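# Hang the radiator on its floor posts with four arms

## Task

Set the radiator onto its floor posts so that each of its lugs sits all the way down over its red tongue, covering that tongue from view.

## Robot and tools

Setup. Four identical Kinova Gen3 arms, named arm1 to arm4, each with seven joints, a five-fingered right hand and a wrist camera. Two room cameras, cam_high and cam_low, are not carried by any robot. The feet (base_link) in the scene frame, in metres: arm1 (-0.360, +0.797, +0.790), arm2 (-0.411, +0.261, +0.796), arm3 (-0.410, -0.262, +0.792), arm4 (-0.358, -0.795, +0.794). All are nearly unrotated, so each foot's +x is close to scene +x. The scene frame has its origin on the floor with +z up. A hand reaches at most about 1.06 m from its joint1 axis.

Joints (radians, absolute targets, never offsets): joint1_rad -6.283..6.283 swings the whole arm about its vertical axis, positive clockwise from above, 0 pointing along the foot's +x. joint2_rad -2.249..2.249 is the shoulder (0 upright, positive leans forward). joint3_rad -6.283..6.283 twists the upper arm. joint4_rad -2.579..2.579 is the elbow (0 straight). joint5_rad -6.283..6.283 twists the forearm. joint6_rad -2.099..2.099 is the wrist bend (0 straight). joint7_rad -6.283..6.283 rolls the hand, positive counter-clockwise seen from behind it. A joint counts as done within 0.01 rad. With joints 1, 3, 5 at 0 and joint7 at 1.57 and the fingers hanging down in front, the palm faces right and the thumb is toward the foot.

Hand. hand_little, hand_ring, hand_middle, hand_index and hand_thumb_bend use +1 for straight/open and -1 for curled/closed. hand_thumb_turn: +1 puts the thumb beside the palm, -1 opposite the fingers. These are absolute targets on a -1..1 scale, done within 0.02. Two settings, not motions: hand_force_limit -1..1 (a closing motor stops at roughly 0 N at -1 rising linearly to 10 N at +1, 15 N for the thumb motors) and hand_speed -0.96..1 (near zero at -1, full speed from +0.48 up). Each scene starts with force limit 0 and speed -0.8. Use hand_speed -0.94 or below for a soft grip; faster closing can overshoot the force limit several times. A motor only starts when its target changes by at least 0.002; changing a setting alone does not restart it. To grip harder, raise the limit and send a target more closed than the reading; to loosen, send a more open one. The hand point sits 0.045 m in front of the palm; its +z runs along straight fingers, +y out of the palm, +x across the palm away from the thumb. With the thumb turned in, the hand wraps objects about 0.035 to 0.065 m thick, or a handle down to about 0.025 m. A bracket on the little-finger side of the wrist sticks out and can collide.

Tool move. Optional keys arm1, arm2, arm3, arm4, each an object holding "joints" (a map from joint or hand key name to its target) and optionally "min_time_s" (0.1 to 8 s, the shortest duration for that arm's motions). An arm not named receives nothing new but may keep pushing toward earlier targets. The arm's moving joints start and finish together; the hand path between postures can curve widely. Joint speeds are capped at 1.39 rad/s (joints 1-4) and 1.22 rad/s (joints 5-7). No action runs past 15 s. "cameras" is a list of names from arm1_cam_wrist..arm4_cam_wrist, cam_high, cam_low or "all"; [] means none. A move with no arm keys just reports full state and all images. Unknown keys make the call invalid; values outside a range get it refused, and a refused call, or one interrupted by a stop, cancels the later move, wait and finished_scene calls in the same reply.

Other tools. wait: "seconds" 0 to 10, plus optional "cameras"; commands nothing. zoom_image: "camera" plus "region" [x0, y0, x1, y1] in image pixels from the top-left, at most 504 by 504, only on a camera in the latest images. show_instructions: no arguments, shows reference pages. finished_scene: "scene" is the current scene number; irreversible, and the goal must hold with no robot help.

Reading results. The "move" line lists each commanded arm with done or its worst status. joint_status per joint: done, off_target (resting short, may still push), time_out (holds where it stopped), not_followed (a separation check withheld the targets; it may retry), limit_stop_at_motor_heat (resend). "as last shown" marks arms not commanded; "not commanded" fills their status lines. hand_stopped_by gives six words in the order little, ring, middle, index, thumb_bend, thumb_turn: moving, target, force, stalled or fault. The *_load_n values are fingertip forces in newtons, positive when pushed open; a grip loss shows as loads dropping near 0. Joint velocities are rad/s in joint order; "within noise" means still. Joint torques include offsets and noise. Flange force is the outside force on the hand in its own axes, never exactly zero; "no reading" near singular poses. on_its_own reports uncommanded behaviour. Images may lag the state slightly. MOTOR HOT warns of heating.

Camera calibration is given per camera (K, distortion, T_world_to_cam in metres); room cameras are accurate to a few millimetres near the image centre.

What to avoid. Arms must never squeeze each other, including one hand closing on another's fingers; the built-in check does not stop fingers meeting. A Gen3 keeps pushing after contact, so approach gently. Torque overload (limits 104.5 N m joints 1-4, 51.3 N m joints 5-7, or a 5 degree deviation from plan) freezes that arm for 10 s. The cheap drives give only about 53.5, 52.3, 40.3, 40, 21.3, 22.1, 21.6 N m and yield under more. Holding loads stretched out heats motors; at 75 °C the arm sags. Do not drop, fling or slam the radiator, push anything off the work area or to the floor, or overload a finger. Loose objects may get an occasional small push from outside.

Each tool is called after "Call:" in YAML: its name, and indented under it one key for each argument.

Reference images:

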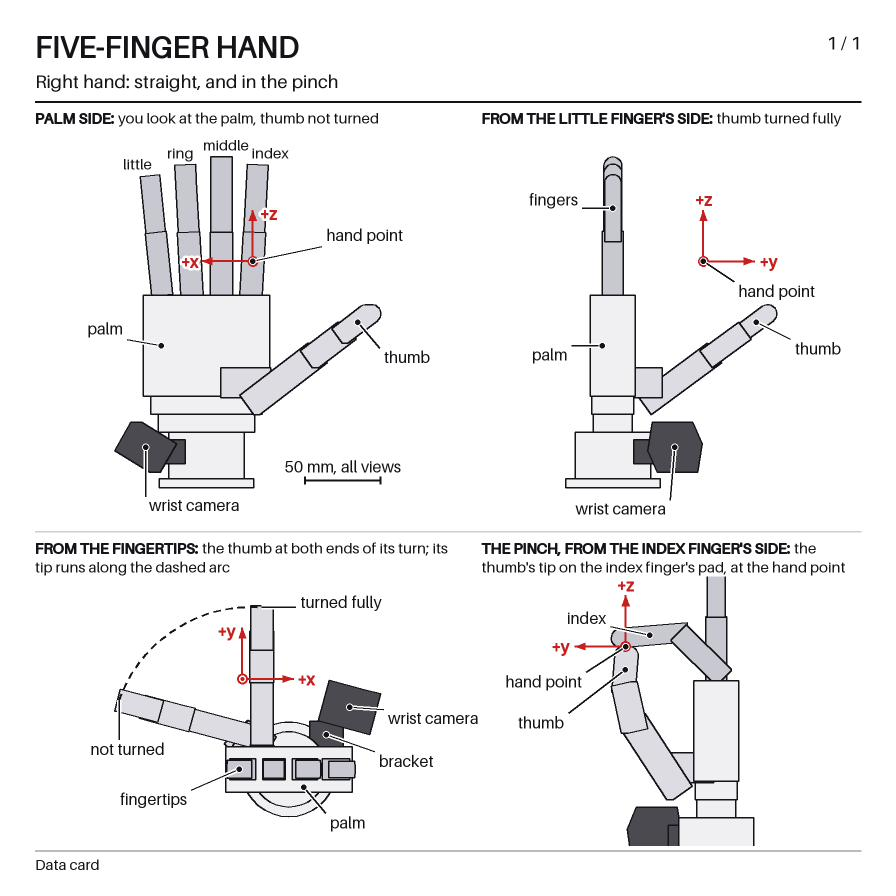

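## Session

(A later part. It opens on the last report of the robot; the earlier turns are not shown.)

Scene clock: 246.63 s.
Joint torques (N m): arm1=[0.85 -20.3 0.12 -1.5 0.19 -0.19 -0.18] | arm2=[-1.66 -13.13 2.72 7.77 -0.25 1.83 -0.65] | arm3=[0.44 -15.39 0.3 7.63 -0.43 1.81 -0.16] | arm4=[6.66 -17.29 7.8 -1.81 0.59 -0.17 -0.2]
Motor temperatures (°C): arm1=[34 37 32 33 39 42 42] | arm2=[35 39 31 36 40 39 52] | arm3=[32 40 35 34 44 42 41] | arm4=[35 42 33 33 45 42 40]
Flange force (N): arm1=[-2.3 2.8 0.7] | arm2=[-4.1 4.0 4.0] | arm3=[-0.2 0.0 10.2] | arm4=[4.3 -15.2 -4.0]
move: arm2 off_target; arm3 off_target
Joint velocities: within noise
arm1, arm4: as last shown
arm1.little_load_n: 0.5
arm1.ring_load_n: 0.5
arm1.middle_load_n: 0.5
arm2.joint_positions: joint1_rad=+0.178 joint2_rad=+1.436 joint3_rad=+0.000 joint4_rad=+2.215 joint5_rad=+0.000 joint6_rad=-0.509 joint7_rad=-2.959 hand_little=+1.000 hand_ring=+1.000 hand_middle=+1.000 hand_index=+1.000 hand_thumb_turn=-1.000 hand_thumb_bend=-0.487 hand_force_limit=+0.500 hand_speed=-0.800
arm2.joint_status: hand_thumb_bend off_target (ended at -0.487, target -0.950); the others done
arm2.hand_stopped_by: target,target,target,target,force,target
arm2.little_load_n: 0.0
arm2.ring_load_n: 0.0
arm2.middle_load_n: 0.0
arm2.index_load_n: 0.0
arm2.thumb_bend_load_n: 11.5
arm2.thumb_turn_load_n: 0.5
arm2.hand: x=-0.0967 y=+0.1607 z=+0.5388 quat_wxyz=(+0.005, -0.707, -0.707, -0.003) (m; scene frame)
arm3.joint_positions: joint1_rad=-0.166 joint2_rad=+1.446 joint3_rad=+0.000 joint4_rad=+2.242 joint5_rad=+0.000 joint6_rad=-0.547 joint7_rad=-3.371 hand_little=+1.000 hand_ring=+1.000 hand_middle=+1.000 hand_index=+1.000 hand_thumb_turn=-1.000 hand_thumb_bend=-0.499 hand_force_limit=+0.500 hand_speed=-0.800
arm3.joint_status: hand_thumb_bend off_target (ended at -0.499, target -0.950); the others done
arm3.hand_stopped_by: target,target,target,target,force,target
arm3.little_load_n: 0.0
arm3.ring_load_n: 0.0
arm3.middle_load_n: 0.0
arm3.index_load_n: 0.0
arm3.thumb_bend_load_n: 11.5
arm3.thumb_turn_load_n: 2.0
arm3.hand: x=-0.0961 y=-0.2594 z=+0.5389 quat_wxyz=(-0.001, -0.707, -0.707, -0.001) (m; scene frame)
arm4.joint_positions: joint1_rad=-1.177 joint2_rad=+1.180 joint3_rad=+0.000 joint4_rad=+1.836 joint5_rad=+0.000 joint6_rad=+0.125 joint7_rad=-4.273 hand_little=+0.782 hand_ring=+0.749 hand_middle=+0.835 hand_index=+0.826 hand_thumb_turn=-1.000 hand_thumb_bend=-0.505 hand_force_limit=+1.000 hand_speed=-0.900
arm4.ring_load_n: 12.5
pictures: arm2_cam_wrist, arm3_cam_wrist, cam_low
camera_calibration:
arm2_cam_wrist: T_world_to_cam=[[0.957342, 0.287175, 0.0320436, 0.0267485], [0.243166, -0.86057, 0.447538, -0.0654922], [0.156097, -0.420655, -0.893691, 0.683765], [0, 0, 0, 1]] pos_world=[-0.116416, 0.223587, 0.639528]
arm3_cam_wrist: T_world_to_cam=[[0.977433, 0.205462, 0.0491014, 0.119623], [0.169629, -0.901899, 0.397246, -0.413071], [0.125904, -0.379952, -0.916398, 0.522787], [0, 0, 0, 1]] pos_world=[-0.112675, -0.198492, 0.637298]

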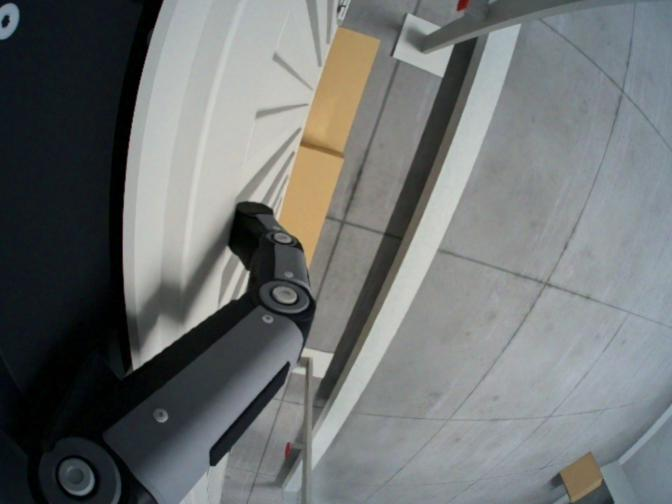

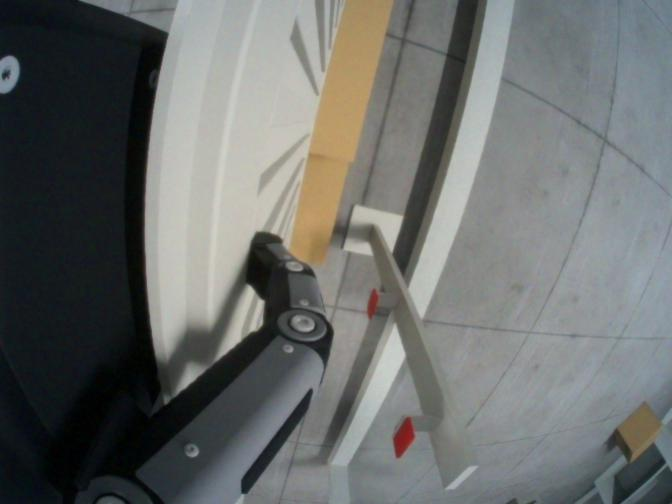

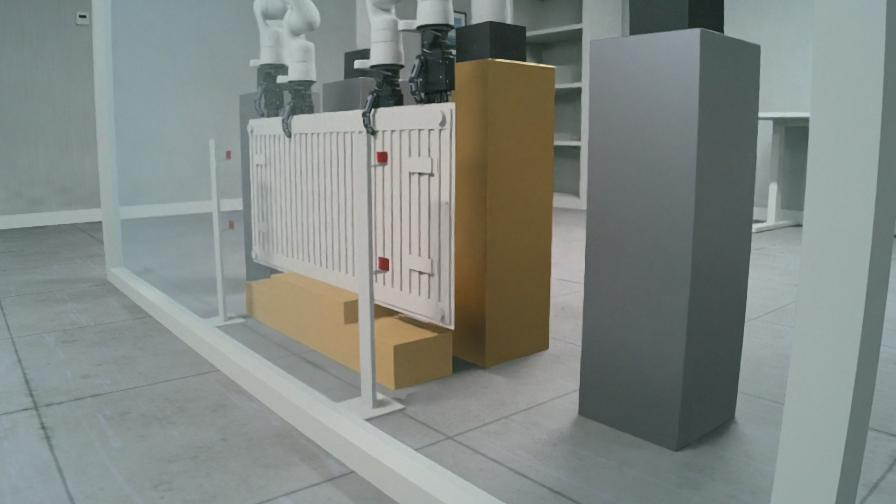

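Call:
move:
  arm1: {"joints":{"hand_thumb_bend":0.4,"hand_little":1,"hand_ring":1,"hand_middle":1,"hand_index":1,"hand_speed":-0.5}}
  arm4: {"joints":{"hand_thumb_bend":0.4,"hand_little":1,"hand_ring":1,"hand_middle":1,"hand_index":1,"hand_speed":-0.5}}

Call:
move:
  arm1: {"joints":{"joint1_rad":0.9809,"joint2_rad":1.1564,"joint4_rad":1.8683,"joint6_rad":0.1169,"joint7_rad":-2.1327},"min_time_s":3}
  arm4: {"joints":{"joint1_rad":-1.0915,"joint2_rad":1.1763,"joint4_rad":2.0381,"joint6_rad":-0.0728,"joint7_rad":-4.1871},"min_time_s":3}
  cameras: ["arm1_cam_wrist","arm4_cam_wrist"]

Scene clock: 249.40 s.
Joint torques (N m): arm1=[0.93 -19.98 0.25 -1.18 0.23 -0.02 -0.15] | arm2=[-2.01 -15.94 2.93 3.8 -0.08 0.07 -0.4] | arm3=[0.52 -15.59 0.59 3.91 -0.44 0.58 -0.06] | arm4=[1.49 -18.55 0.05 -1.03 0.32 0.31 0.05]
Motor temperatures (°C): arm1=[34 37 32 33 39 42 42] | arm2=[35 39 31 36 40 39 52] | arm3=[32 40 35 34 44 42 41] | arm4=[35 42 33 33 45 42 40]
Flange force (N): arm1=[-2.6 3.2 0.5] | arm2=[-2.4 -2.8 2.2] | arm3=[-0.2 -4.6 2.3] | arm4=[0.8 -4.1 0.6]
move: arm1 done; arm4 done
Joint velocities: within noise
arm1.joint_positions: joint1_rad=+1.053 joint2_rad=+1.185 joint3_rad=+0.000 joint4_rad=+1.666 joint5_rad=+0.000 joint6_rad=+0.290 joint7_rad=-2.060 hand_little=+1.000 hand_ring=+1.000 hand_middle=+1.000 hand_index=+1.000 hand_thumb_turn=-1.000 hand_thumb_bend=+0.400 hand_force_limit=+1.000 hand_speed=-0.500
arm1.joint_status: all done
arm1.hand_stopped_by: target,target,target,target,target,target
arm1.little_load_n: 0.0
arm1.ring_load_n: 0.0
arm1.middle_load_n: -0.5
arm1.index_load_n: 0.0
arm1.thumb_bend_load_n: 0.0
arm1.thumb_turn_load_n: 0.0
arm1.hand: x=-0.0975 y=+0.3324 z=+0.6029 quat_wxyz=(+0.007, -0.707, -0.707, +0.001) (m; scene frame)
arm2, arm3: as last shown
arm2.joint_positions: joint1_rad=+0.178 joint2_rad=+1.436 joint3_rad=+0.000 joint4_rad=+2.215 joint5_rad=+0.000 joint6_rad=-0.509 joint7_rad=-2.959 hand_little=+1.000 hand_ring=+1.000 hand_middle=+1.000 hand_index=+1.000 hand_thumb_turn=-1.000 hand_thumb_bend=-0.486 hand_force_limit=+0.500 hand_speed=-0.800
arm2.ring_load_n: 0.5
arm2.thumb_bend_load_n: 14.0
arm3.joint_positions: joint1_rad=-0.166 joint2_rad=+1.446 joint3_rad=+0.000 joint4_rad=+2.242 joint5_rad=+0.000 joint6_rad=-0.547 joint7_rad=-3.371 hand_little=+1.000 hand_ring=+1.000 hand_middle=+1.000 hand_index=+1.000 hand_thumb_turn=-1.000 hand_thumb_bend=-0.501 hand_force_limit=+0.500 hand_speed=-0.800
arm3.thumb_bend_load_n: 2.5
arm3.thumb_turn_load_n: 1.0
arm4.joint_positions: joint1_rad=-1.177 joint2_rad=+1.180 joint3_rad=+0.000 joint4_rad=+1.836 joint5_rad=+0.000 joint6_rad=+0.125 joint7_rad=-4.273 hand_little=+1.000 hand_ring=+1.000 hand_middle=+1.000 hand_index=+1.000 hand_thumb_turn=-1.000 hand_thumb_bend=+0.400 hand_force_limit=+1.000 hand_speed=-0.500
arm4.joint_status: all done
arm4.hand_stopped_by: target,target,target,target,target,target
arm4.little_load_n: 0.0
arm4.ring_load_n: 0.0
arm4.middle_load_n: 0.0
arm4.index_load_n: 0.0
arm4.thumb_bend_load_n: 0.0
arm4.thumb_turn_load_n: 0.0
arm4.hand: x=-0.0925 y=-0.4491 z=+0.6061 quat_wxyz=(-0.001, -0.707, -0.707, -0.001) (m; scene frame)
pictures: none

Scene clock: 252.70 s.
Joint torques (N m): arm1=[0.92 -18.47 0.22 0.18 0.22 -0.02 -0.15] | arm2=[-1.98 -15.98 2.92 3.76 -0.09 0.04 -0.42] | arm3=[0.49 -15.52 0.52 3.91 -0.41 0.58 -0.04] | arm4=[1.46 -17.01 0.02 0.44 0.3 0.29 0.04]
Motor temperatures (°C): arm1=[34 37 32 33 39 42 42] | arm2=[35 39 31 36 40 39 52] | arm3=[32 40 35 34 44 42 41] | arm4=[35 42 33 33 45 42 40]
Flange force (N): arm1=[-1.9 3.4 0.7] | arm2=[-2.4 -2.9 2.2] | arm3=[-0.3 -4.4 2.1] | arm4=[1.0 -4.4 0.7]
move: arm1 done; arm4 done
Joint velocities: within noise
arm1.joint_positions: joint1_rad=+0.981 joint2_rad=+1.156 joint3_rad=+0.000 joint4_rad=+1.868 joint5_rad=+0.000 joint6_rad=+0.117 joint7_rad=-2.133 hand_little=+1.000 hand_ring=+1.000 hand_middle=+1.000 hand_index=+1.000 hand_thumb_turn=-1.000 hand_thumb_bend=+0.400 hand_force_limit=+1.000 hand_speed=-0.500
arm1.joint_status: all done
arm1.hand_stopped_by: target,target,target,target,target,target
arm1.little_load_n: 0.0
arm1.ring_load_n: 0.0
arm1.middle_load_n: 0.0
arm1.index_load_n: 0.0
arm1.thumb_bend_load_n: 0.0
arm1.thumb_turn_load_n: 0.0
arm1.hand: x=-0.0976 y=+0.3973 z=+0.6034 quat_wxyz=(+0.007, -0.707, -0.707, +0.001) (m; scene frame)
arm2, arm3: as last shown
arm2.ring_load_n: 0.0
arm2.index_load_n: -0.5
arm2.thumb_bend_load_n: 13.5
arm3.thumb_bend_load_n: 2.0
arm3.thumb_turn_load_n: 0.5
arm4.joint_positions: joint1_rad=-1.091 joint2_rad=+1.176 joint3_rad=+0.000 joint4_rad=+2.038 joint5_rad=+0.000 joint6_rad=-0.073 joint7_rad=-4.187 hand_little=+1.000 hand_ring=+1.000 hand_middle=+1.000 hand_index=+1.000 hand_thumb_turn=-1.000 hand_thumb_bend=+0.400 hand_force_limit=+1.000 hand_speed=-0.500
arm4.joint_status: all done
arm4.hand_stopped_by: target,target,target,target,target,target
arm4.little_load_n: 0.0
arm4.ring_load_n: 0.0
arm4.middle_load_n: 0.0
arm4.index_load_n: 0.0
arm4.thumb_bend_load_n: 0.0
arm4.thumb_turn_load_n: 0.0
arm4.hand: x=-0.0925 y=-0.5221 z=+0.6060 quat_wxyz=(-0.001, -0.707, -0.707, -0.001) (m; scene frame)
pictures: arm1_cam_wrist, arm4_cam_wrist
camera_calibration:
arm1_cam_wrist: T_world_to_cam=[[0.974521, 0.222244, 0.0302795, -0.0178296], [0.186942, -0.879382, 0.437881, 0.115092], [0.123944, -0.421063, -0.898523, 0.837352], [0, 0, 0, 1]] pos_world=[-0.107925, 0.457751, 0.702524]
arm4_cam_wrist: T_world_to_cam=[[0.967813, 0.251533, -0.00835239, 0.234818], [0.231151, -0.875284, 0.424792, -0.679351], [0.0995386, -0.413049, -0.905253, 0.459756], [0, 0, 0, 1]] pos_world=[-0.11599, -0.463787, 0.706739]

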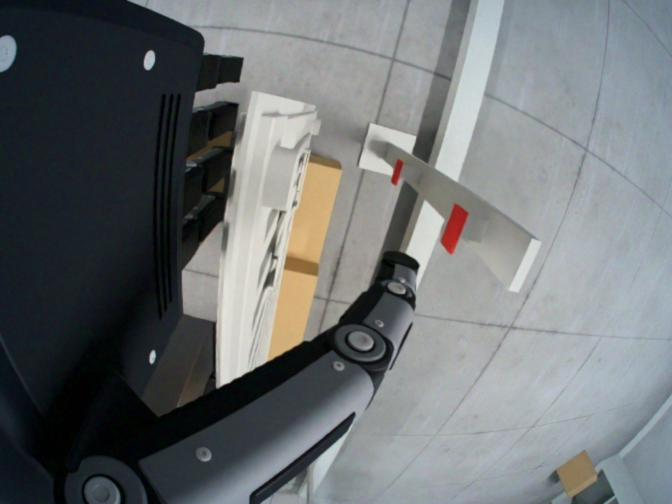

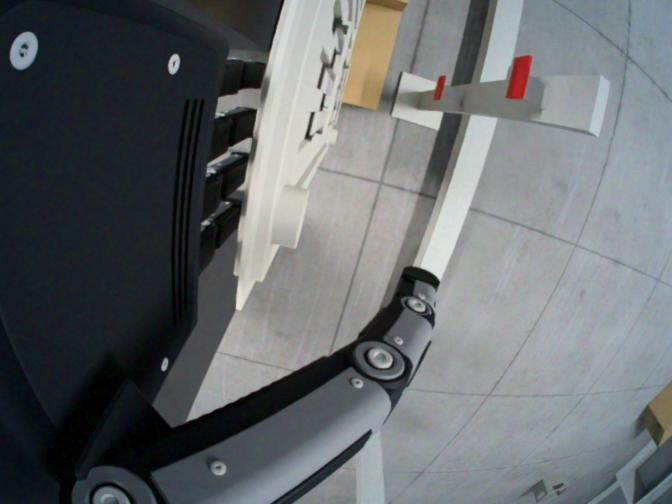

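Call:
move:
  arm1: {"joints":{"joint1_rad":0.9654,"joint2_rad":1.1538,"joint4_rad":1.9031,"joint6_rad":0.0847,"joint7_rad":-2.1482},"min_time_s":1}
  arm4: {"joints":{"joint2_rad":1.3724,"joint4_rad":1.9191,"joint6_rad":-0.1499},"min_time_s":4}

Call:
move:
  arm1: {"joints":{"joint2_rad":1.3343,"joint4_rad":1.8002,"joint6_rad":0.0071},"min_time_s":4}
  cameras: ["arm1_cam_wrist","arm4_cam_wrist","cam_low"]

Call:
zoom_image:
  camera: "cam_low"
  region: [230, 50, 480, 200]

Scene clock: 261.57 s.
Joint torques (N m): arm1=[0.92 -18.19 0.23 0.45 0.21 0.01 -0.15] | arm2=[-2.07 -14.69 0.34 1.76 -0.26 -0.29 -1.47] | arm3=[0.73 -10.35 -0.15 15.77 -0.62 5.7 -0.49] | arm4=[-12.46 44.7 -22.22 -52.91 2.16 -16.03 0.58]
Motor temperatures (°C): arm1=[34 37 32 32 39 42 42] | arm2=[35 39 31 36 40 39 52] | arm3=[32 39 35 34 44 42 41] | arm4=[35 43 33 34 45 42 40]
Flange force (N): arm1=[-1.8 3.4 0.8] | arm2=[-6.2 -5.5 -5.4] | arm3=[1.2 12.3 16.1] | arm4=[-84.5 -18.3 -263.8]
move: arm1 done; arm4 time_out
Joint velocities: within noise
arm1.joint_positions: joint1_rad=+0.965 joint2_rad=+1.154 joint3_rad=+0.000 joint4_rad=+1.903 joint5_rad=+0.000 joint6_rad=+0.085 joint7_rad=-2.148 hand_little=+1.000 hand_ring=+1.000 hand_middle=+1.000 hand_index=+1.000 hand_thumb_turn=-1.000 hand_thumb_bend=+0.400 hand_force_limit=+1.000 hand_speed=-0.500
arm1.joint_status: all done
arm1.hand_stopped_by: target,target,target,target,target,target
arm1.little_load_n: 0.0
arm1.ring_load_n: 0.0
arm1.middle_load_n: 0.5
arm1.index_load_n: 0.0
arm1.thumb_bend_load_n: 0.0
arm1.thumb_turn_load_n: 0.0
arm1.hand: x=-0.0976 y=+0.4094 z=+0.6035 quat_wxyz=(+0.007, -0.707, -0.707, +0.001) (m; scene frame)
arm2, arm3: as last shown
arm2.index_load_n: 0.0
arm2.thumb_bend_load_n: 12.5
arm2.thumb_turn_load_n: 1.0
arm2.hand: x=-0.0968 y=+0.1607 z=+0.5388 quat_wxyz=(+0.005, -0.707, -0.707, -0.003) (m; scene frame)
arm3.joint_positions: joint1_rad=-0.166 joint2_rad=+1.446 joint3_rad=+0.000 joint4_rad=+2.242 joint5_rad=+0.000 joint6_rad=-0.547 joint7_rad=-3.371 hand_little=+1.000 hand_ring=+1.000 hand_middle=+1.000 hand_index=+1.000 hand_thumb_turn=-1.000 hand_thumb_bend=-0.496 hand_force_limit=+0.500 hand_speed=-0.800
arm3.thumb_bend_load_n: 32.5
arm3.thumb_turn_load_n: 1.5
arm4.joint_positions: joint1_rad=-1.091 joint2_rad=+1.330 joint3_rad=+0.000 joint4_rad=+1.947 joint5_rad=+0.000 joint6_rad=-0.150 joint7_rad=-4.187 hand_little=+1.000 hand_ring=+1.000 hand_middle=+1.000 hand_index=+1.000 hand_thumb_turn=-1.000 hand_thumb_bend=+0.400 hand_force_limit=+1.000 hand_speed=-0.500
arm4.joint_status: joint2_rad time_out (moved +0.154 of +0.196); joint4_rad time_out (moved -0.091 of -0.119); the others done
arm4.hand_stopped_by: target,target,target,target,target,target
arm4.little_load_n: 0.0
arm4.ring_load_n: 0.0
arm4.middle_load_n: 0.0
arm4.index_load_n: 0.0
arm4.thumb_bend_load_n: 0.0
arm4.thumb_turn_load_n: 0.0
arm4.hand: x=-0.0898 y=-0.5176 z=+0.5468 quat_wxyz=(+0.001, -0.707, -0.707, -0.008) (m; scene frame)
pictures: none

not run: a stop came earlier in this reply.

This scene's latest camera images include none from cam_low. They are from: arm1_cam_wrist, arm4_cam_wrist. cam_low's image comes with the result of a call that names it in "cameras".

Call:
move:
  cameras: ["all"]

Scene clock: 263.23 s.
Joint torques (N m): arm1=[0.92 -18.19 0.24 0.47 0.22 -0.01 -0.16] | arm2=[-2.05 -14.7 0.33 1.76 -0.29 -0.29 -1.5] | arm3=[0.72 -10.33 -0.14 15.78 -0.63 5.66 -0.48] | arm4=[-12.42 44.72 -22.21 -52.94 2.16 -16.03 0.59]
Motor temperatures (°C): arm1=[34 37 32 32 39 42 42] | arm2=[35 39 31 36 40 39 52] | arm3=[32 39 35 34 44 42 41] | arm4=[35 44 33 35 45 43 40]
Flange force (N): arm1=[-1.9 3.5 0.8] | arm2=[-6.3 -5.5 -5.4] | arm3=[1.2 12.5 16.0] | arm4=[-84.5 -18.4 -263.9]
Joint velocities: within noise
arm1.joint_positions: joint1_rad=+0.965 joint2_rad=+1.154 joint3_rad=+0.000 joint4_rad=+1.903 joint5_rad=+0.000 joint6_rad=+0.085 joint7_rad=-2.148 hand_little=+1.000 hand_ring=+1.000 hand_middle=+1.000 hand_index=+1.000 hand_thumb_turn=-1.000 hand_thumb_bend=+0.400 hand_force_limit=+1.000 hand_speed=-0.500
arm1.joint_status: all done
arm1.hand_stopped_by: target,target,target,target,target,target
arm1.little_load_n: 0.0
arm1.ring_load_n: 0.0
arm1.middle_load_n: 0.0
arm1.index_load_n: 0.0
arm1.thumb_bend_load_n: 0.0
arm1.thumb_turn_load_n: 0.0
arm1.hand: x=-0.0976 y=+0.4094 z=+0.6035 quat_wxyz=(+0.007, -0.707, -0.707, +0.001) (m; scene frame)
arm2.joint_positions: joint1_rad=+0.178 joint2_rad=+1.436 joint3_rad=+0.000 joint4_rad=+2.215 joint5_rad=+0.000 joint6_rad=-0.509 joint7_rad=-2.959 hand_little=+1.000 hand_ring=+1.000 hand_middle=+1.000 hand_index=+1.000 hand_thumb_turn=-1.000 hand_thumb_bend=-0.486 hand_force_limit=+0.500 hand_speed=-0.800
arm2.joint_status: not commanded
arm2.hand_stopped_by: target,target,target,target,force,target
arm2.little_load_n: 0.0
arm2.ring_load_n: 0.0
arm2.middle_load_n: 0.0
arm2.index_load_n: 0.0
arm2.thumb_bend_load_n: 12.0
arm2.thumb_turn_load_n: 1.0
arm2.hand: x=-0.0967 y=+0.1607 z=+0.5388 quat_wxyz=(+0.005, -0.707, -0.707, -0.003) (m; scene frame)
arm3.joint_positions: joint1_rad=-0.166 joint2_rad=+1.446 joint3_rad=+0.000 joint4_rad=+2.242 joint5_rad=+0.000 joint6_rad=-0.547 joint7_rad=-3.371 hand_little=+1.000 hand_ring=+1.000 hand_middle=+1.000 hand_index=+1.000 hand_thumb_turn=-1.000 hand_thumb_bend=-0.496 hand_force_limit=+0.500 hand_speed=-0.800
arm3.joint_status: not commanded
arm3.hand_stopped_by: target,target,target,target,force,target
arm3.little_load_n: 0.0
arm3.ring_load_n: 0.0
arm3.middle_load_n: 0.0
arm3.index_load_n: 0.0
arm3.thumb_bend_load_n: 32.5
arm3.thumb_turn_load_n: 2.0
arm3.hand: x=-0.0961 y=-0.2594 z=+0.5389 quat_wxyz=(-0.001, -0.707, -0.707, -0.001) (m; scene frame)
arm4.joint_positions: joint1_rad=-1.091 joint2_rad=+1.330 joint3_rad=+0.000 joint4_rad=+1.947 joint5_rad=+0.000 joint6_rad=-0.150 joint7_rad=-4.187 hand_little=+1.000 hand_ring=+1.000 hand_middle=+1.000 hand_index=+1.000 hand_thumb_turn=-1.000 hand_thumb_bend=+0.400 hand_force_limit=+1.000 hand_speed=-0.500
arm4.joint_status: joint2_rad time_out (moved +0.154 of +0.196); joint4_rad time_out (moved -0.091 of -0.119); the others done
arm4.hand_stopped_by: target,target,target,target,target,target
arm4.little_load_n: 0.0
arm4.ring_load_n: 0.0
arm4.middle_load_n: 0.0
arm4.index_load_n: 0.0
arm4.thumb_bend_load_n: 0.0
arm4.thumb_turn_load_n: 0.0
arm4.hand: x=-0.0898 y=-0.5176 z=+0.5468 quat_wxyz=(+0.001, -0.707, -0.707, -0.008) (m; scene frame)
pictures: arm1_cam_wrist, arm2_cam_wrist, arm3_cam_wrist, arm4_cam_wrist, cam_high, cam_low
camera_calibration:
arm1_cam_wrist: T_world_to_cam=[[0.97453, 0.222211, 0.0302129, -0.0204582], [0.186953, -0.879428, 0.437785, 0.125779], [0.123851, -0.420986, -0.898572, 0.842525], [0, 0, 0, 1]] pos_world=[-0.107925, 0.469851, 0.702623]
arm2_cam_wrist: T_world_to_cam=[[0.957342, 0.287175, 0.0320436, 0.0267485], [0.243166, -0.86057, 0.447538, -0.0654922], [0.156097, -0.420655, -0.893691, 0.683765], [0, 0, 0, 1]] pos_world=[-0.116416, 0.223587, 0.639528]
arm3_cam_wrist: T_world_to_cam=[[0.977445, 0.205424, 0.049012, 0.119674], [0.16963, -0.901905, 0.397231, -0.413062], [0.125805, -0.379957, -0.916409, 0.522782], [0, 0, 0, 1]] pos_world=[-0.112675, -0.198492, 0.637298]
arm4_cam_wrist: T_world_to_cam=[[0.967826, 0.251613, 0.00176837, 0.225075], [0.228157, -0.880526, 0.415473, -0.648752], [0.106095, -0.401702, -0.909604, 0.416593], [0, 0, 0, 1]] pos_world=[-0.114014, -0.460529, 0.648076]

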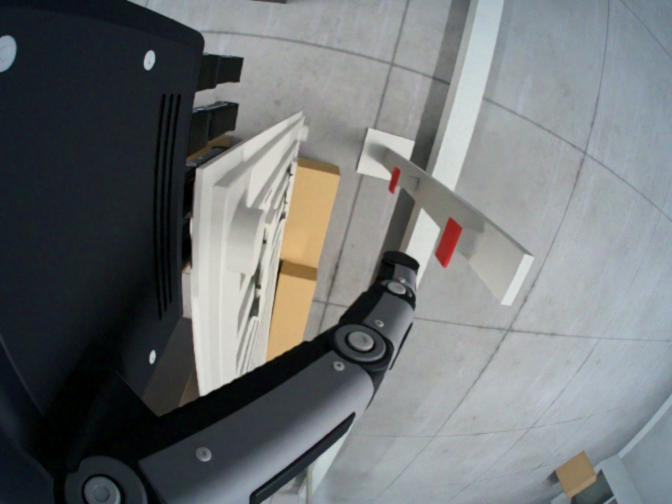

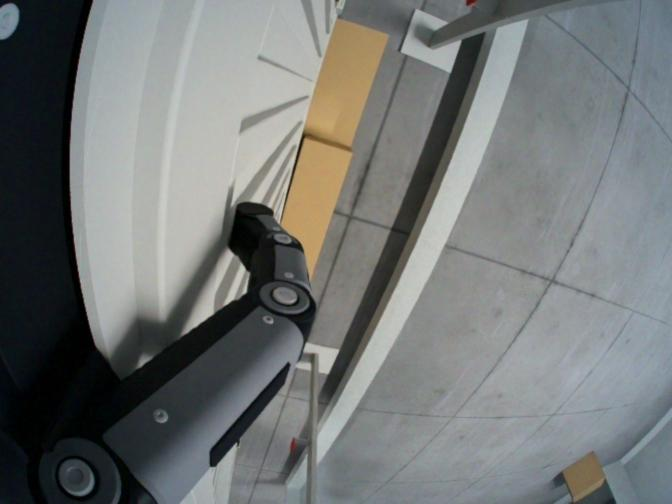

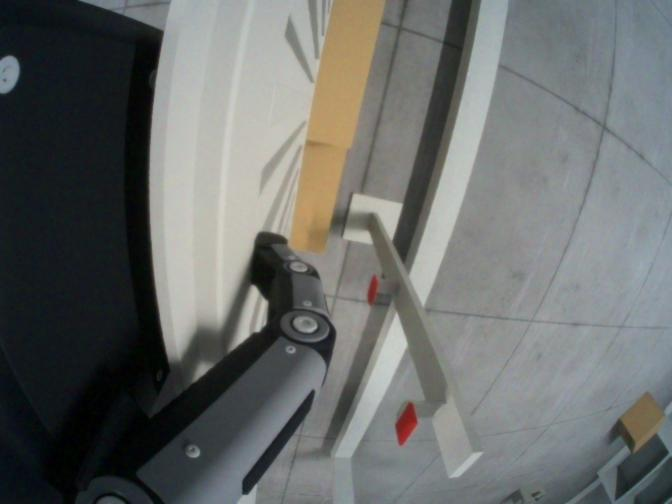

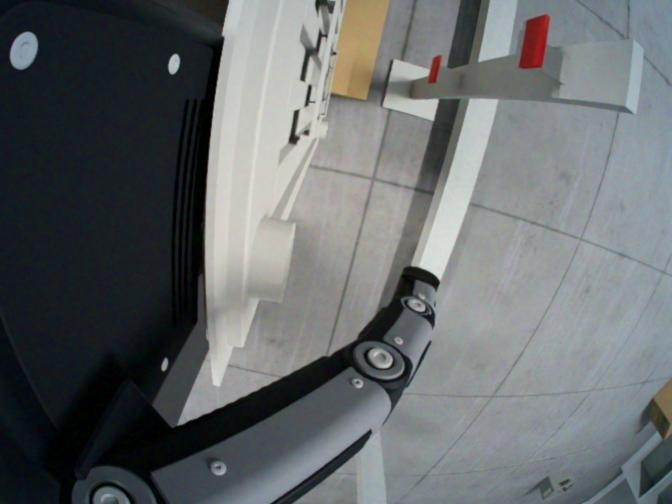

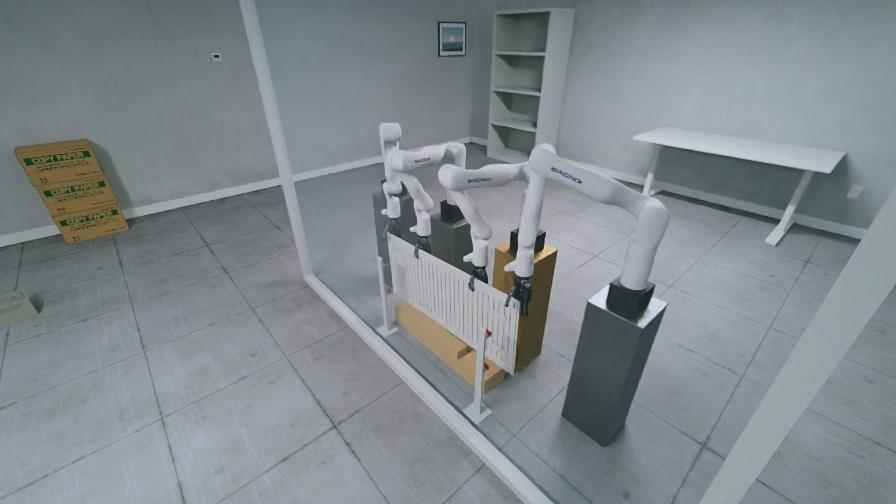

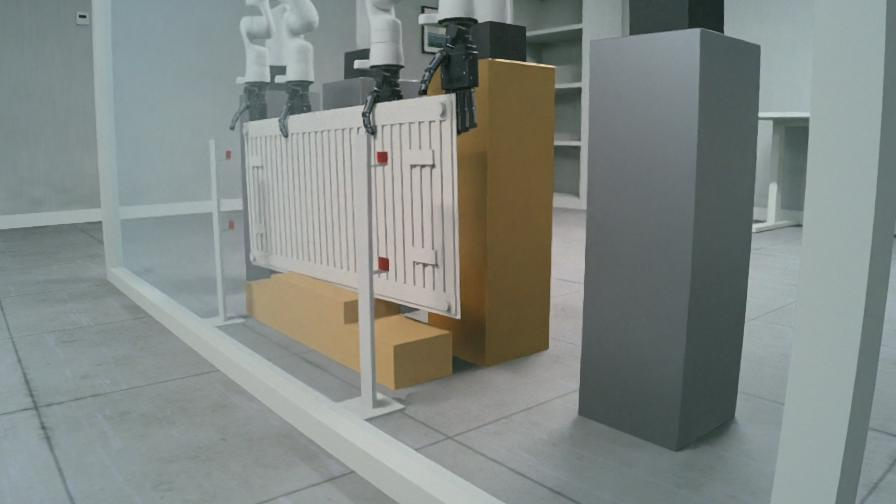

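Call:
move:
  arm4: {"joints":{"joint1_rad":-1.0915,"joint2_rad":1.1763,"joint4_rad":2.0381,"joint6_rad":-0.0728,"joint7_rad":-4.1871},"min_time_s":5}
  cameras: ["all"]

Scene clock: 269.70 s.
Joint torques (N m): arm1=[0.94 -18.2 0.24 0.42 0.19 0 -0.16] | arm2=[-2.1 -18.66 2.83 3.32 -0.09 -0.64 -0.47] | arm3=[1.19 -14.92 1.72 5.87 -0.89 1.35 -0.2] | arm4=[1.47 -17.04 0.03 0.41 0.29 0.24 0.04]
Motor temperatures (°C): arm1=[34 37 32 32 39 42 42] | arm2=[35 39 31 36 40 39 52] | arm3=[32 39 35 34 44 42 41] | arm4=[35 44 33 35 45 43 40]
Flange force (N): arm1=[-1.7 3.4 0.8] | arm2=[-2.3 -5.2 7.9] | arm3=[2.2 -2.3 5.1] | arm4=[1.0 -4.4 0.6]
move: arm4 done
Joint velocities: within noise
arm1, arm2, arm3: as last shown
arm2.index_load_n: 0.5
arm2.thumb_bend_load_n: 16.0
arm2.thumb_turn_load_n: 0.5
arm3.joint_positions: joint1_rad=-0.166 joint2_rad=+1.446 joint3_rad=+0.000 joint4_rad=+2.242 joint5_rad=+0.000 joint6_rad=-0.547 joint7_rad=-3.371 hand_little=+1.000 hand_ring=+1.000 hand_middle=+1.000 hand_index=+1.000 hand_thumb_turn=-1.000 hand_thumb_bend=-0.499 hand_force_limit=+0.500 hand_speed=-0.800
arm3.thumb_bend_load_n: 6.0
arm3.thumb_turn_load_n: 0.0
arm4.joint_positions: joint1_rad=-1.091 joint2_rad=+1.176 joint3_rad=+0.000 joint4_rad=+2.038 joint5_rad=+0.000 joint6_rad=-0.073 joint7_rad=-4.187 hand_little=+1.000 hand_ring=+1.000 hand_middle=+1.000 hand_index=+1.000 hand_thumb_turn=-1.000 hand_thumb_bend=+0.400 hand_force_limit=+1.000 hand_speed=-0.500
arm4.joint_status: all done
arm4.hand_stopped_by: target,target,target,target,target,target
arm4.little_load_n: 0.0
arm4.ring_load_n: 0.0
arm4.middle_load_n: 0.0
arm4.index_load_n: 0.0
arm4.thumb_bend_load_n: 0.0
arm4.thumb_turn_load_n: 0.0
arm4.hand: x=-0.0925 y=-0.5221 z=+0.6060 quat_wxyz=(-0.001, -0.707, -0.707, -0.001) (m; scene frame)
pictures: arm1_cam_wrist, arm2_cam_wrist, arm3_cam_wrist, arm4_cam_wrist, cam_high, cam_low
camera_calibration:
arm1_cam_wrist: T_world_to_cam=[[0.97453, 0.222211, 0.0302129, -0.0204582], [0.186953, -0.879428, 0.437785, 0.125779], [0.123851, -0.420986, -0.898572, 0.842525], [0, 0, 0, 1]] pos_world=[-0.107925, 0.469851, 0.702623]
arm2_cam_wrist: T_world_to_cam=[[0.957342, 0.287175, 0.0320436, 0.0267485], [0.243166, -0.86057, 0.447538, -0.0654922], [0.156097, -0.420655, -0.893691, 0.683765], [0, 0, 0, 1]] pos_world=[-0.116416, 0.223587, 0.639528]
arm3_cam_wrist: T_world_to_cam=[[0.977445, 0.205424, 0.049012, 0.119674], [0.16963, -0.901905, 0.397231, -0.413062], [0.125805, -0.379957, -0.916409, 0.522782], [0, 0, 0, 1]] pos_world=[-0.112675, -0.198492, 0.637298]
arm4_cam_wrist: T_world_to_cam=[[0.967829, 0.251475, -0.00818937, 0.234653], [0.231042, -0.875358, 0.424698, -0.679244], [0.0996324, -0.412927, -0.905298, 0.459896], [0, 0, 0, 1]] pos_world=[-0.115991, -0.463687, 0.706738]

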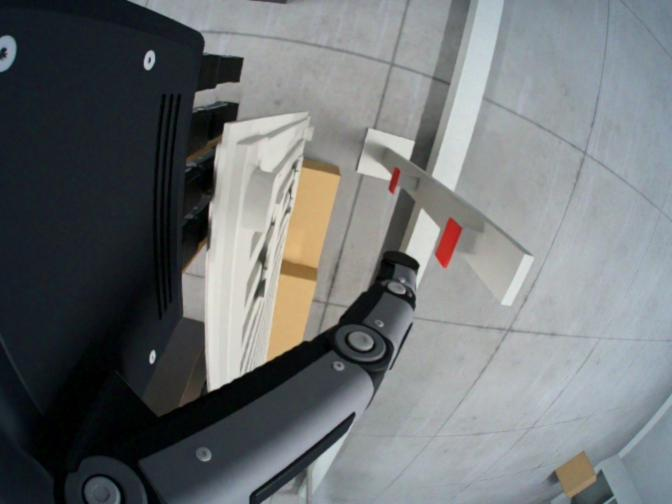

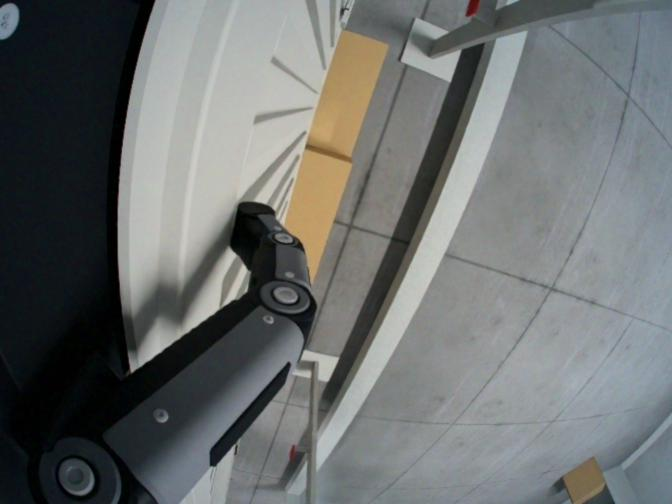

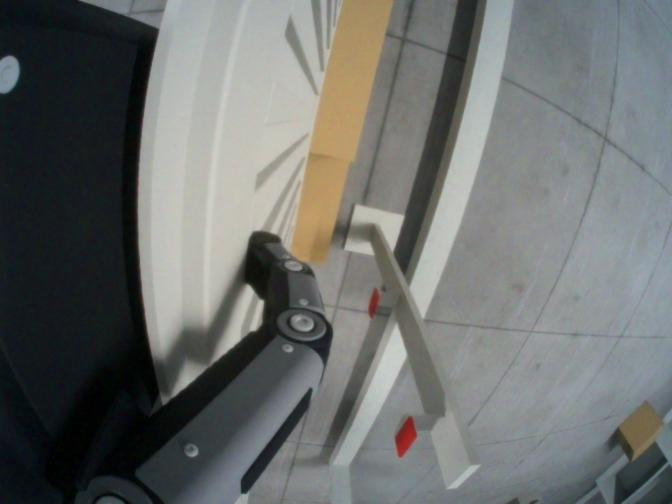

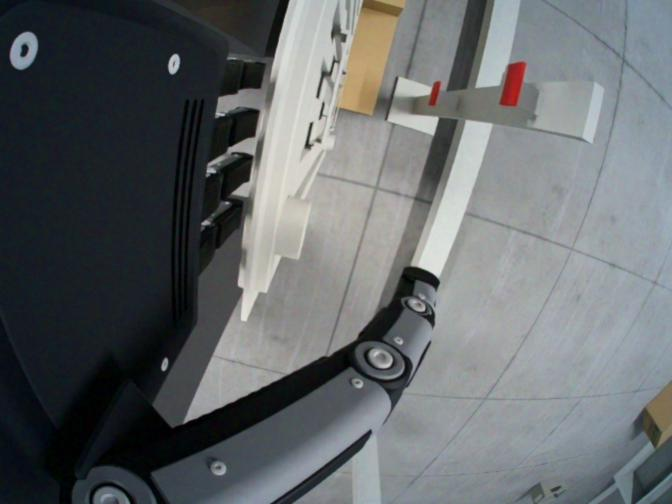

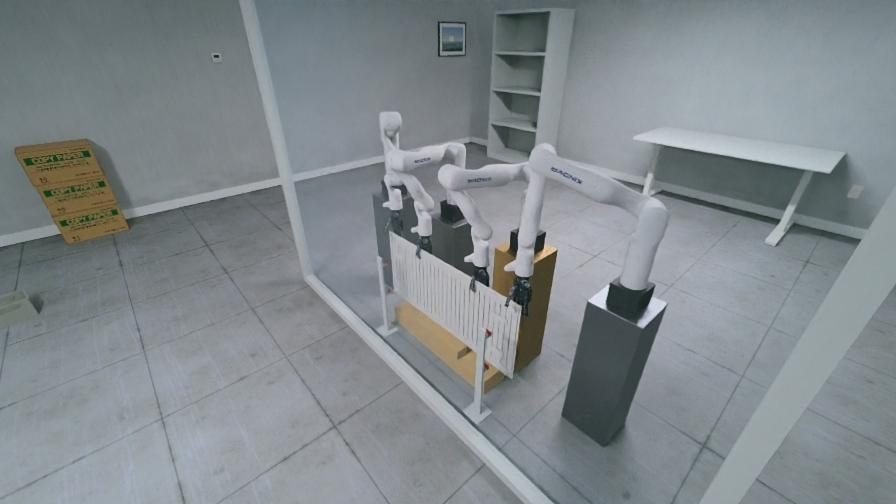

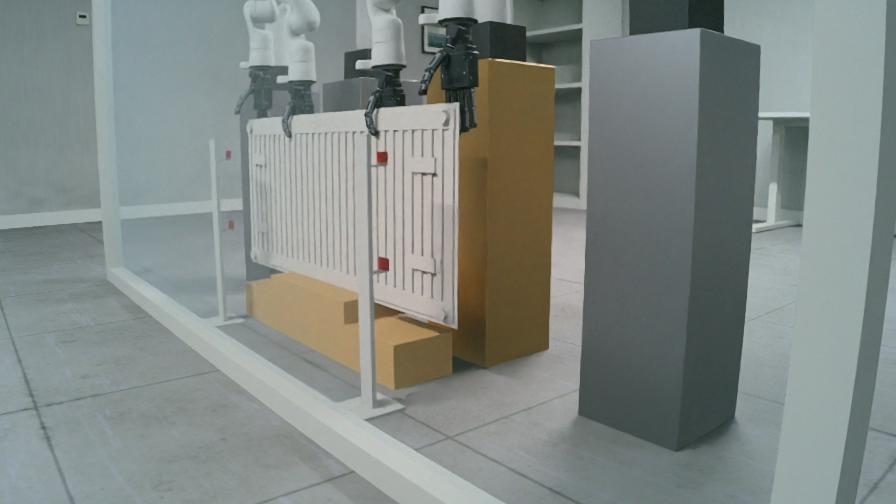

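Call:
move:
  cameras: ["all"]

Scene clock: 272.73 s.
Joint torques (N m): arm1=[0.95 -18.24 0.25 0.43 0.21 -0.03 -0.15] | arm2=[-2.08 -18.61 2.86 3.34 -0.12 -0.64 -0.48] | arm3=[1.17 -14.94 1.68 5.88 -0.87 1.34 -0.2] | arm4=[1.43 -17.03 0.05 0.45 0.3 0.26 0.07]
Motor temperatures (°C): arm1=[34 37 32 32 39 42 42] | arm2=[35 39 31 36 40 39 52] | arm3=[32 39 35 34 44 42 41] | arm4=[35 44 33 35 45 43 40]
Flange force (N): arm1=[-1.8 3.5 0.8] | arm2=[-2.4 -5.1 7.8] | arm3=[2.1 -2.3 5.1] | arm4=[1.0 -4.3 0.7]
Joint velocities: within noise
arm1.joint_positions: joint1_rad=+0.965 joint2_rad=+1.154 joint3_rad=+0.000 joint4_rad=+1.903 joint5_rad=+0.000 joint6_rad=+0.085 joint7_rad=-2.148 hand_little=+1.000 hand_ring=+1.000 hand_middle=+1.000 hand_index=+1.000 hand_thumb_turn=-1.000 hand_thumb_bend=+0.400 hand_force_limit=+1.000 hand_speed=-0.500
arm1.joint_status: not commanded
arm1.hand_stopped_by: target,target,target,target,target,target
arm1.little_load_n: 0.0
arm1.ring_load_n: 0.0
arm1.middle_load_n: 0.0
arm1.index_load_n: 0.0
arm1.thumb_bend_load_n: 0.0
arm1.thumb_turn_load_n: 0.0
arm1.hand: x=-0.0976 y=+0.4094 z=+0.6035 quat_wxyz=(+0.007, -0.707, -0.707, +0.001) (m; scene frame)
arm2.joint_positions: joint1_rad=+0.178 joint2_rad=+1.436 joint3_rad=+0.000 joint4_rad=+2.215 joint5_rad=+0.000 joint6_rad=-0.509 joint7_rad=-2.959 hand_little=+1.000 hand_ring=+1.000 hand_middle=+1.000 hand_index=+1.000 hand_thumb_turn=-1.000 hand_thumb_bend=-0.486 hand_force_limit=+0.500 hand_speed=-0.800
arm2.joint_status: not commanded
arm2.hand_stopped_by: target,target,target,target,force,target
arm2.little_load_n: 0.0
arm2.ring_load_n: 0.0
arm2.middle_load_n: 0.0
arm2.index_load_n: 0.0
arm2.thumb_bend_load_n: 16.0
arm2.thumb_turn_load_n: 0.0
arm2.hand: x=-0.0967 y=+0.1607 z=+0.5388 quat_wxyz=(+0.005, -0.707, -0.707, -0.003) (m; scene frame)
arm3.joint_positions: joint1_rad=-0.166 joint2_rad=+1.446 joint3_rad=+0.000 joint4_rad=+2.242 joint5_rad=+0.000 joint6_rad=-0.547 joint7_rad=-3.371 hand_little=+1.000 hand_ring=+1.000 hand_middle=+1.000 hand_index=+1.000 hand_thumb_turn=-1.000 hand_thumb_bend=-0.499 hand_force_limit=+0.500 hand_speed=-0.800
arm3.joint_status: not commanded
arm3.hand_stopped_by: target,target,target,target,force,target
arm3.little_load_n: 0.0
arm3.ring_load_n: 0.0
arm3.middle_load_n: 0.0
arm3.index_load_n: 0.0
arm3.thumb_bend_load_n: 6.5
arm3.thumb_turn_load_n: 0.0
arm3.hand: x=-0.0961 y=-0.2594 z=+0.5389 quat_wxyz=(-0.001, -0.707, -0.707, -0.001) (m; scene frame)
arm4.joint_positions: joint1_rad=-1.091 joint2_rad=+1.176 joint3_rad=+0.000 joint4_rad=+2.038 joint5_rad=+0.000 joint6_rad=-0.073 joint7_rad=-4.187 hand_little=+1.000 hand_ring=+1.000 hand_middle=+1.000 hand_index=+1.000 hand_thumb_turn=-1.000 hand_thumb_bend=+0.400 hand_force_limit=+1.000 hand_speed=-0.500
arm4.joint_status: all done
arm4.hand_stopped_by: target,target,target,target,target,target
arm4.little_load_n: 0.0
arm4.ring_load_n: 0.0
arm4.middle_load_n: 0.0
arm4.index_load_n: 0.0
arm4.thumb_bend_load_n: 0.0
arm4.thumb_turn_load_n: 0.0
arm4.hand: x=-0.0925 y=-0.5221 z=+0.6060 quat_wxyz=(-0.001, -0.707, -0.707, -0.001) (m; scene frame)
pictures: arm1_cam_wrist, arm2_cam_wrist, arm3_cam_wrist, arm4_cam_wrist, cam_high, cam_low
camera_calibration:
arm1_cam_wrist: T_world_to_cam=[[0.97453, 0.222211, 0.0302129, -0.0204582], [0.186953, -0.879428, 0.437785, 0.125779], [0.123851, -0.420986, -0.898572, 0.842525], [0, 0, 0, 1]] pos_world=[-0.107925, 0.469851, 0.702623]
arm2_cam_wrist: T_world_to_cam=[[0.957342, 0.287175, 0.0320436, 0.0267485], [0.243166, -0.86057, 0.447538, -0.0654922], [0.156097, -0.420655, -0.893691, 0.683765], [0, 0, 0, 1]] pos_world=[-0.116416, 0.223587, 0.639528]
arm3_cam_wrist: T_world_to_cam=[[0.977445, 0.205424, 0.049012, 0.119674], [0.16963, -0.901905, 0.397231, -0.413062], [0.125805, -0.379957, -0.916409, 0.522782], [0, 0, 0, 1]] pos_world=[-0.112675, -0.198492, 0.637298]
arm4_cam_wrist: T_world_to_cam=[[0.967829, 0.251475, -0.00818937, 0.234653], [0.231042, -0.875358, 0.424698, -0.679244], [0.0996324, -0.412927, -0.905298, 0.459896], [0, 0, 0, 1]] pos_world=[-0.115991, -0.463687, 0.706738]

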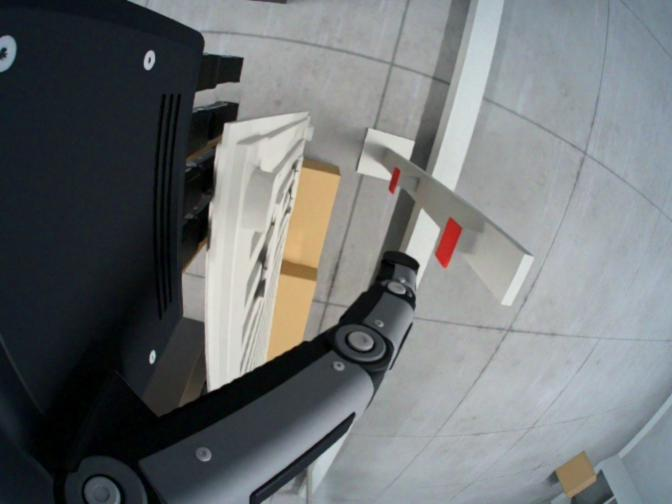

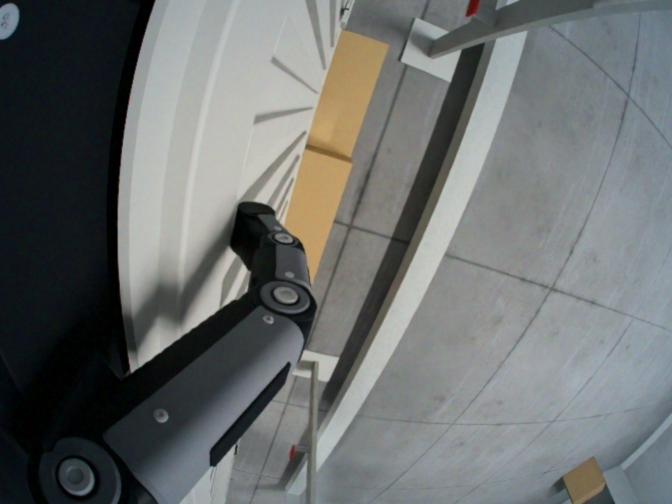

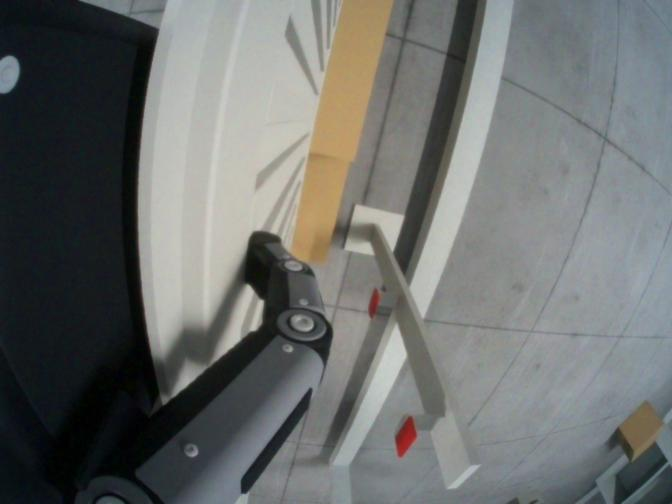

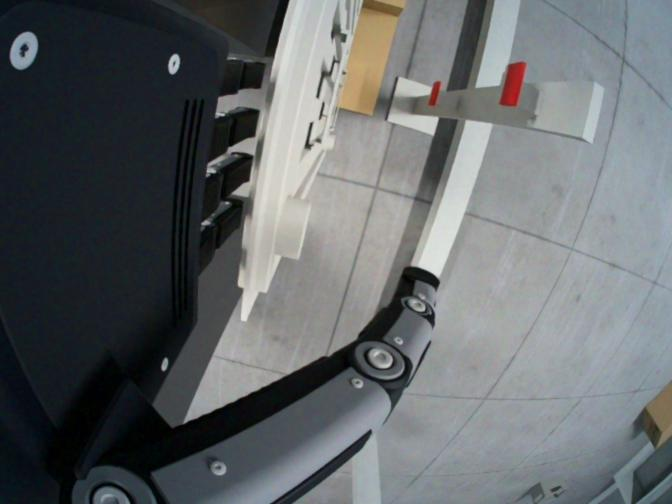

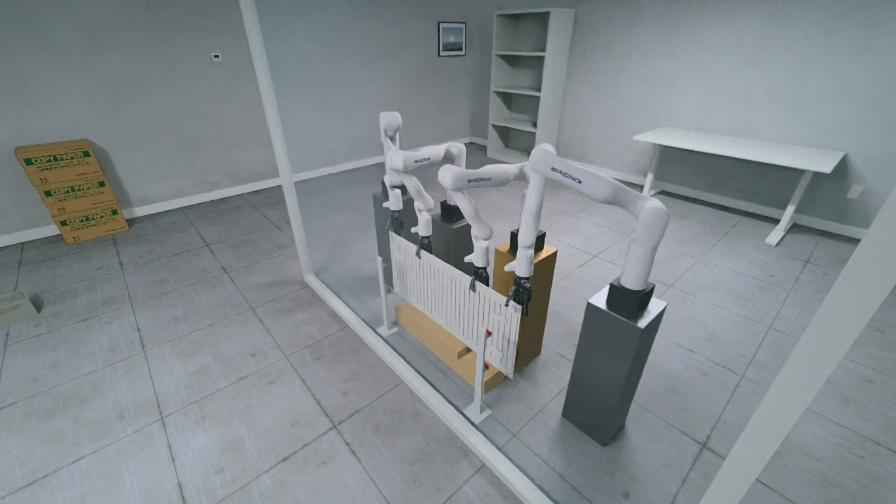

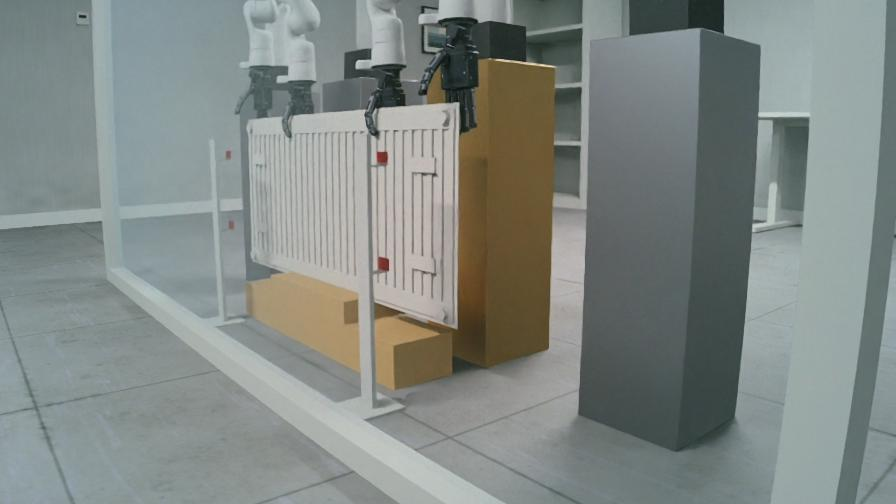

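Call:
zoom_image:
  camera: "arm1_cam_wrist"
  region: [140, 80, 440, 320]

Call:
zoom_image:
  camera: "arm4_cam_wrist"
  region: [180, 40, 480, 330]

Call:
zoom_image:
  camera: "cam_low"
  region: [200, 60, 500, 390]

Scaled by 1.680 from the camera's 672x504 image, which has a finer 960x720 frame.

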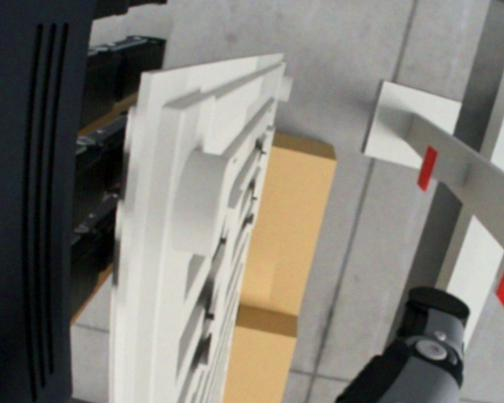

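Scaled by 1.680 from the camera's 672x504 image, which has a finer 960x720 frame.

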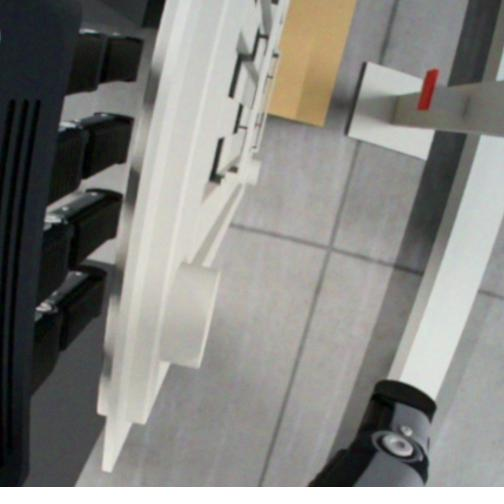

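Scaled by 1.527 from the camera's 896x504 image, which has a finer 1280x720 frame.

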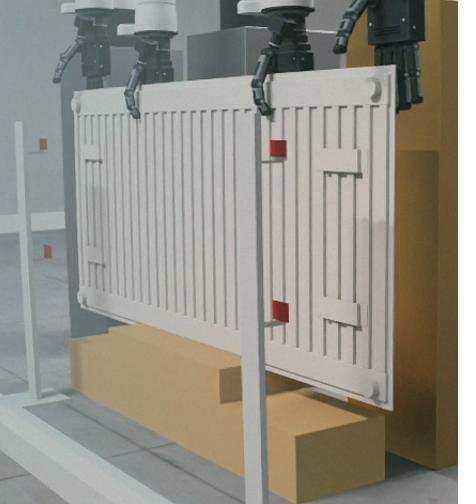

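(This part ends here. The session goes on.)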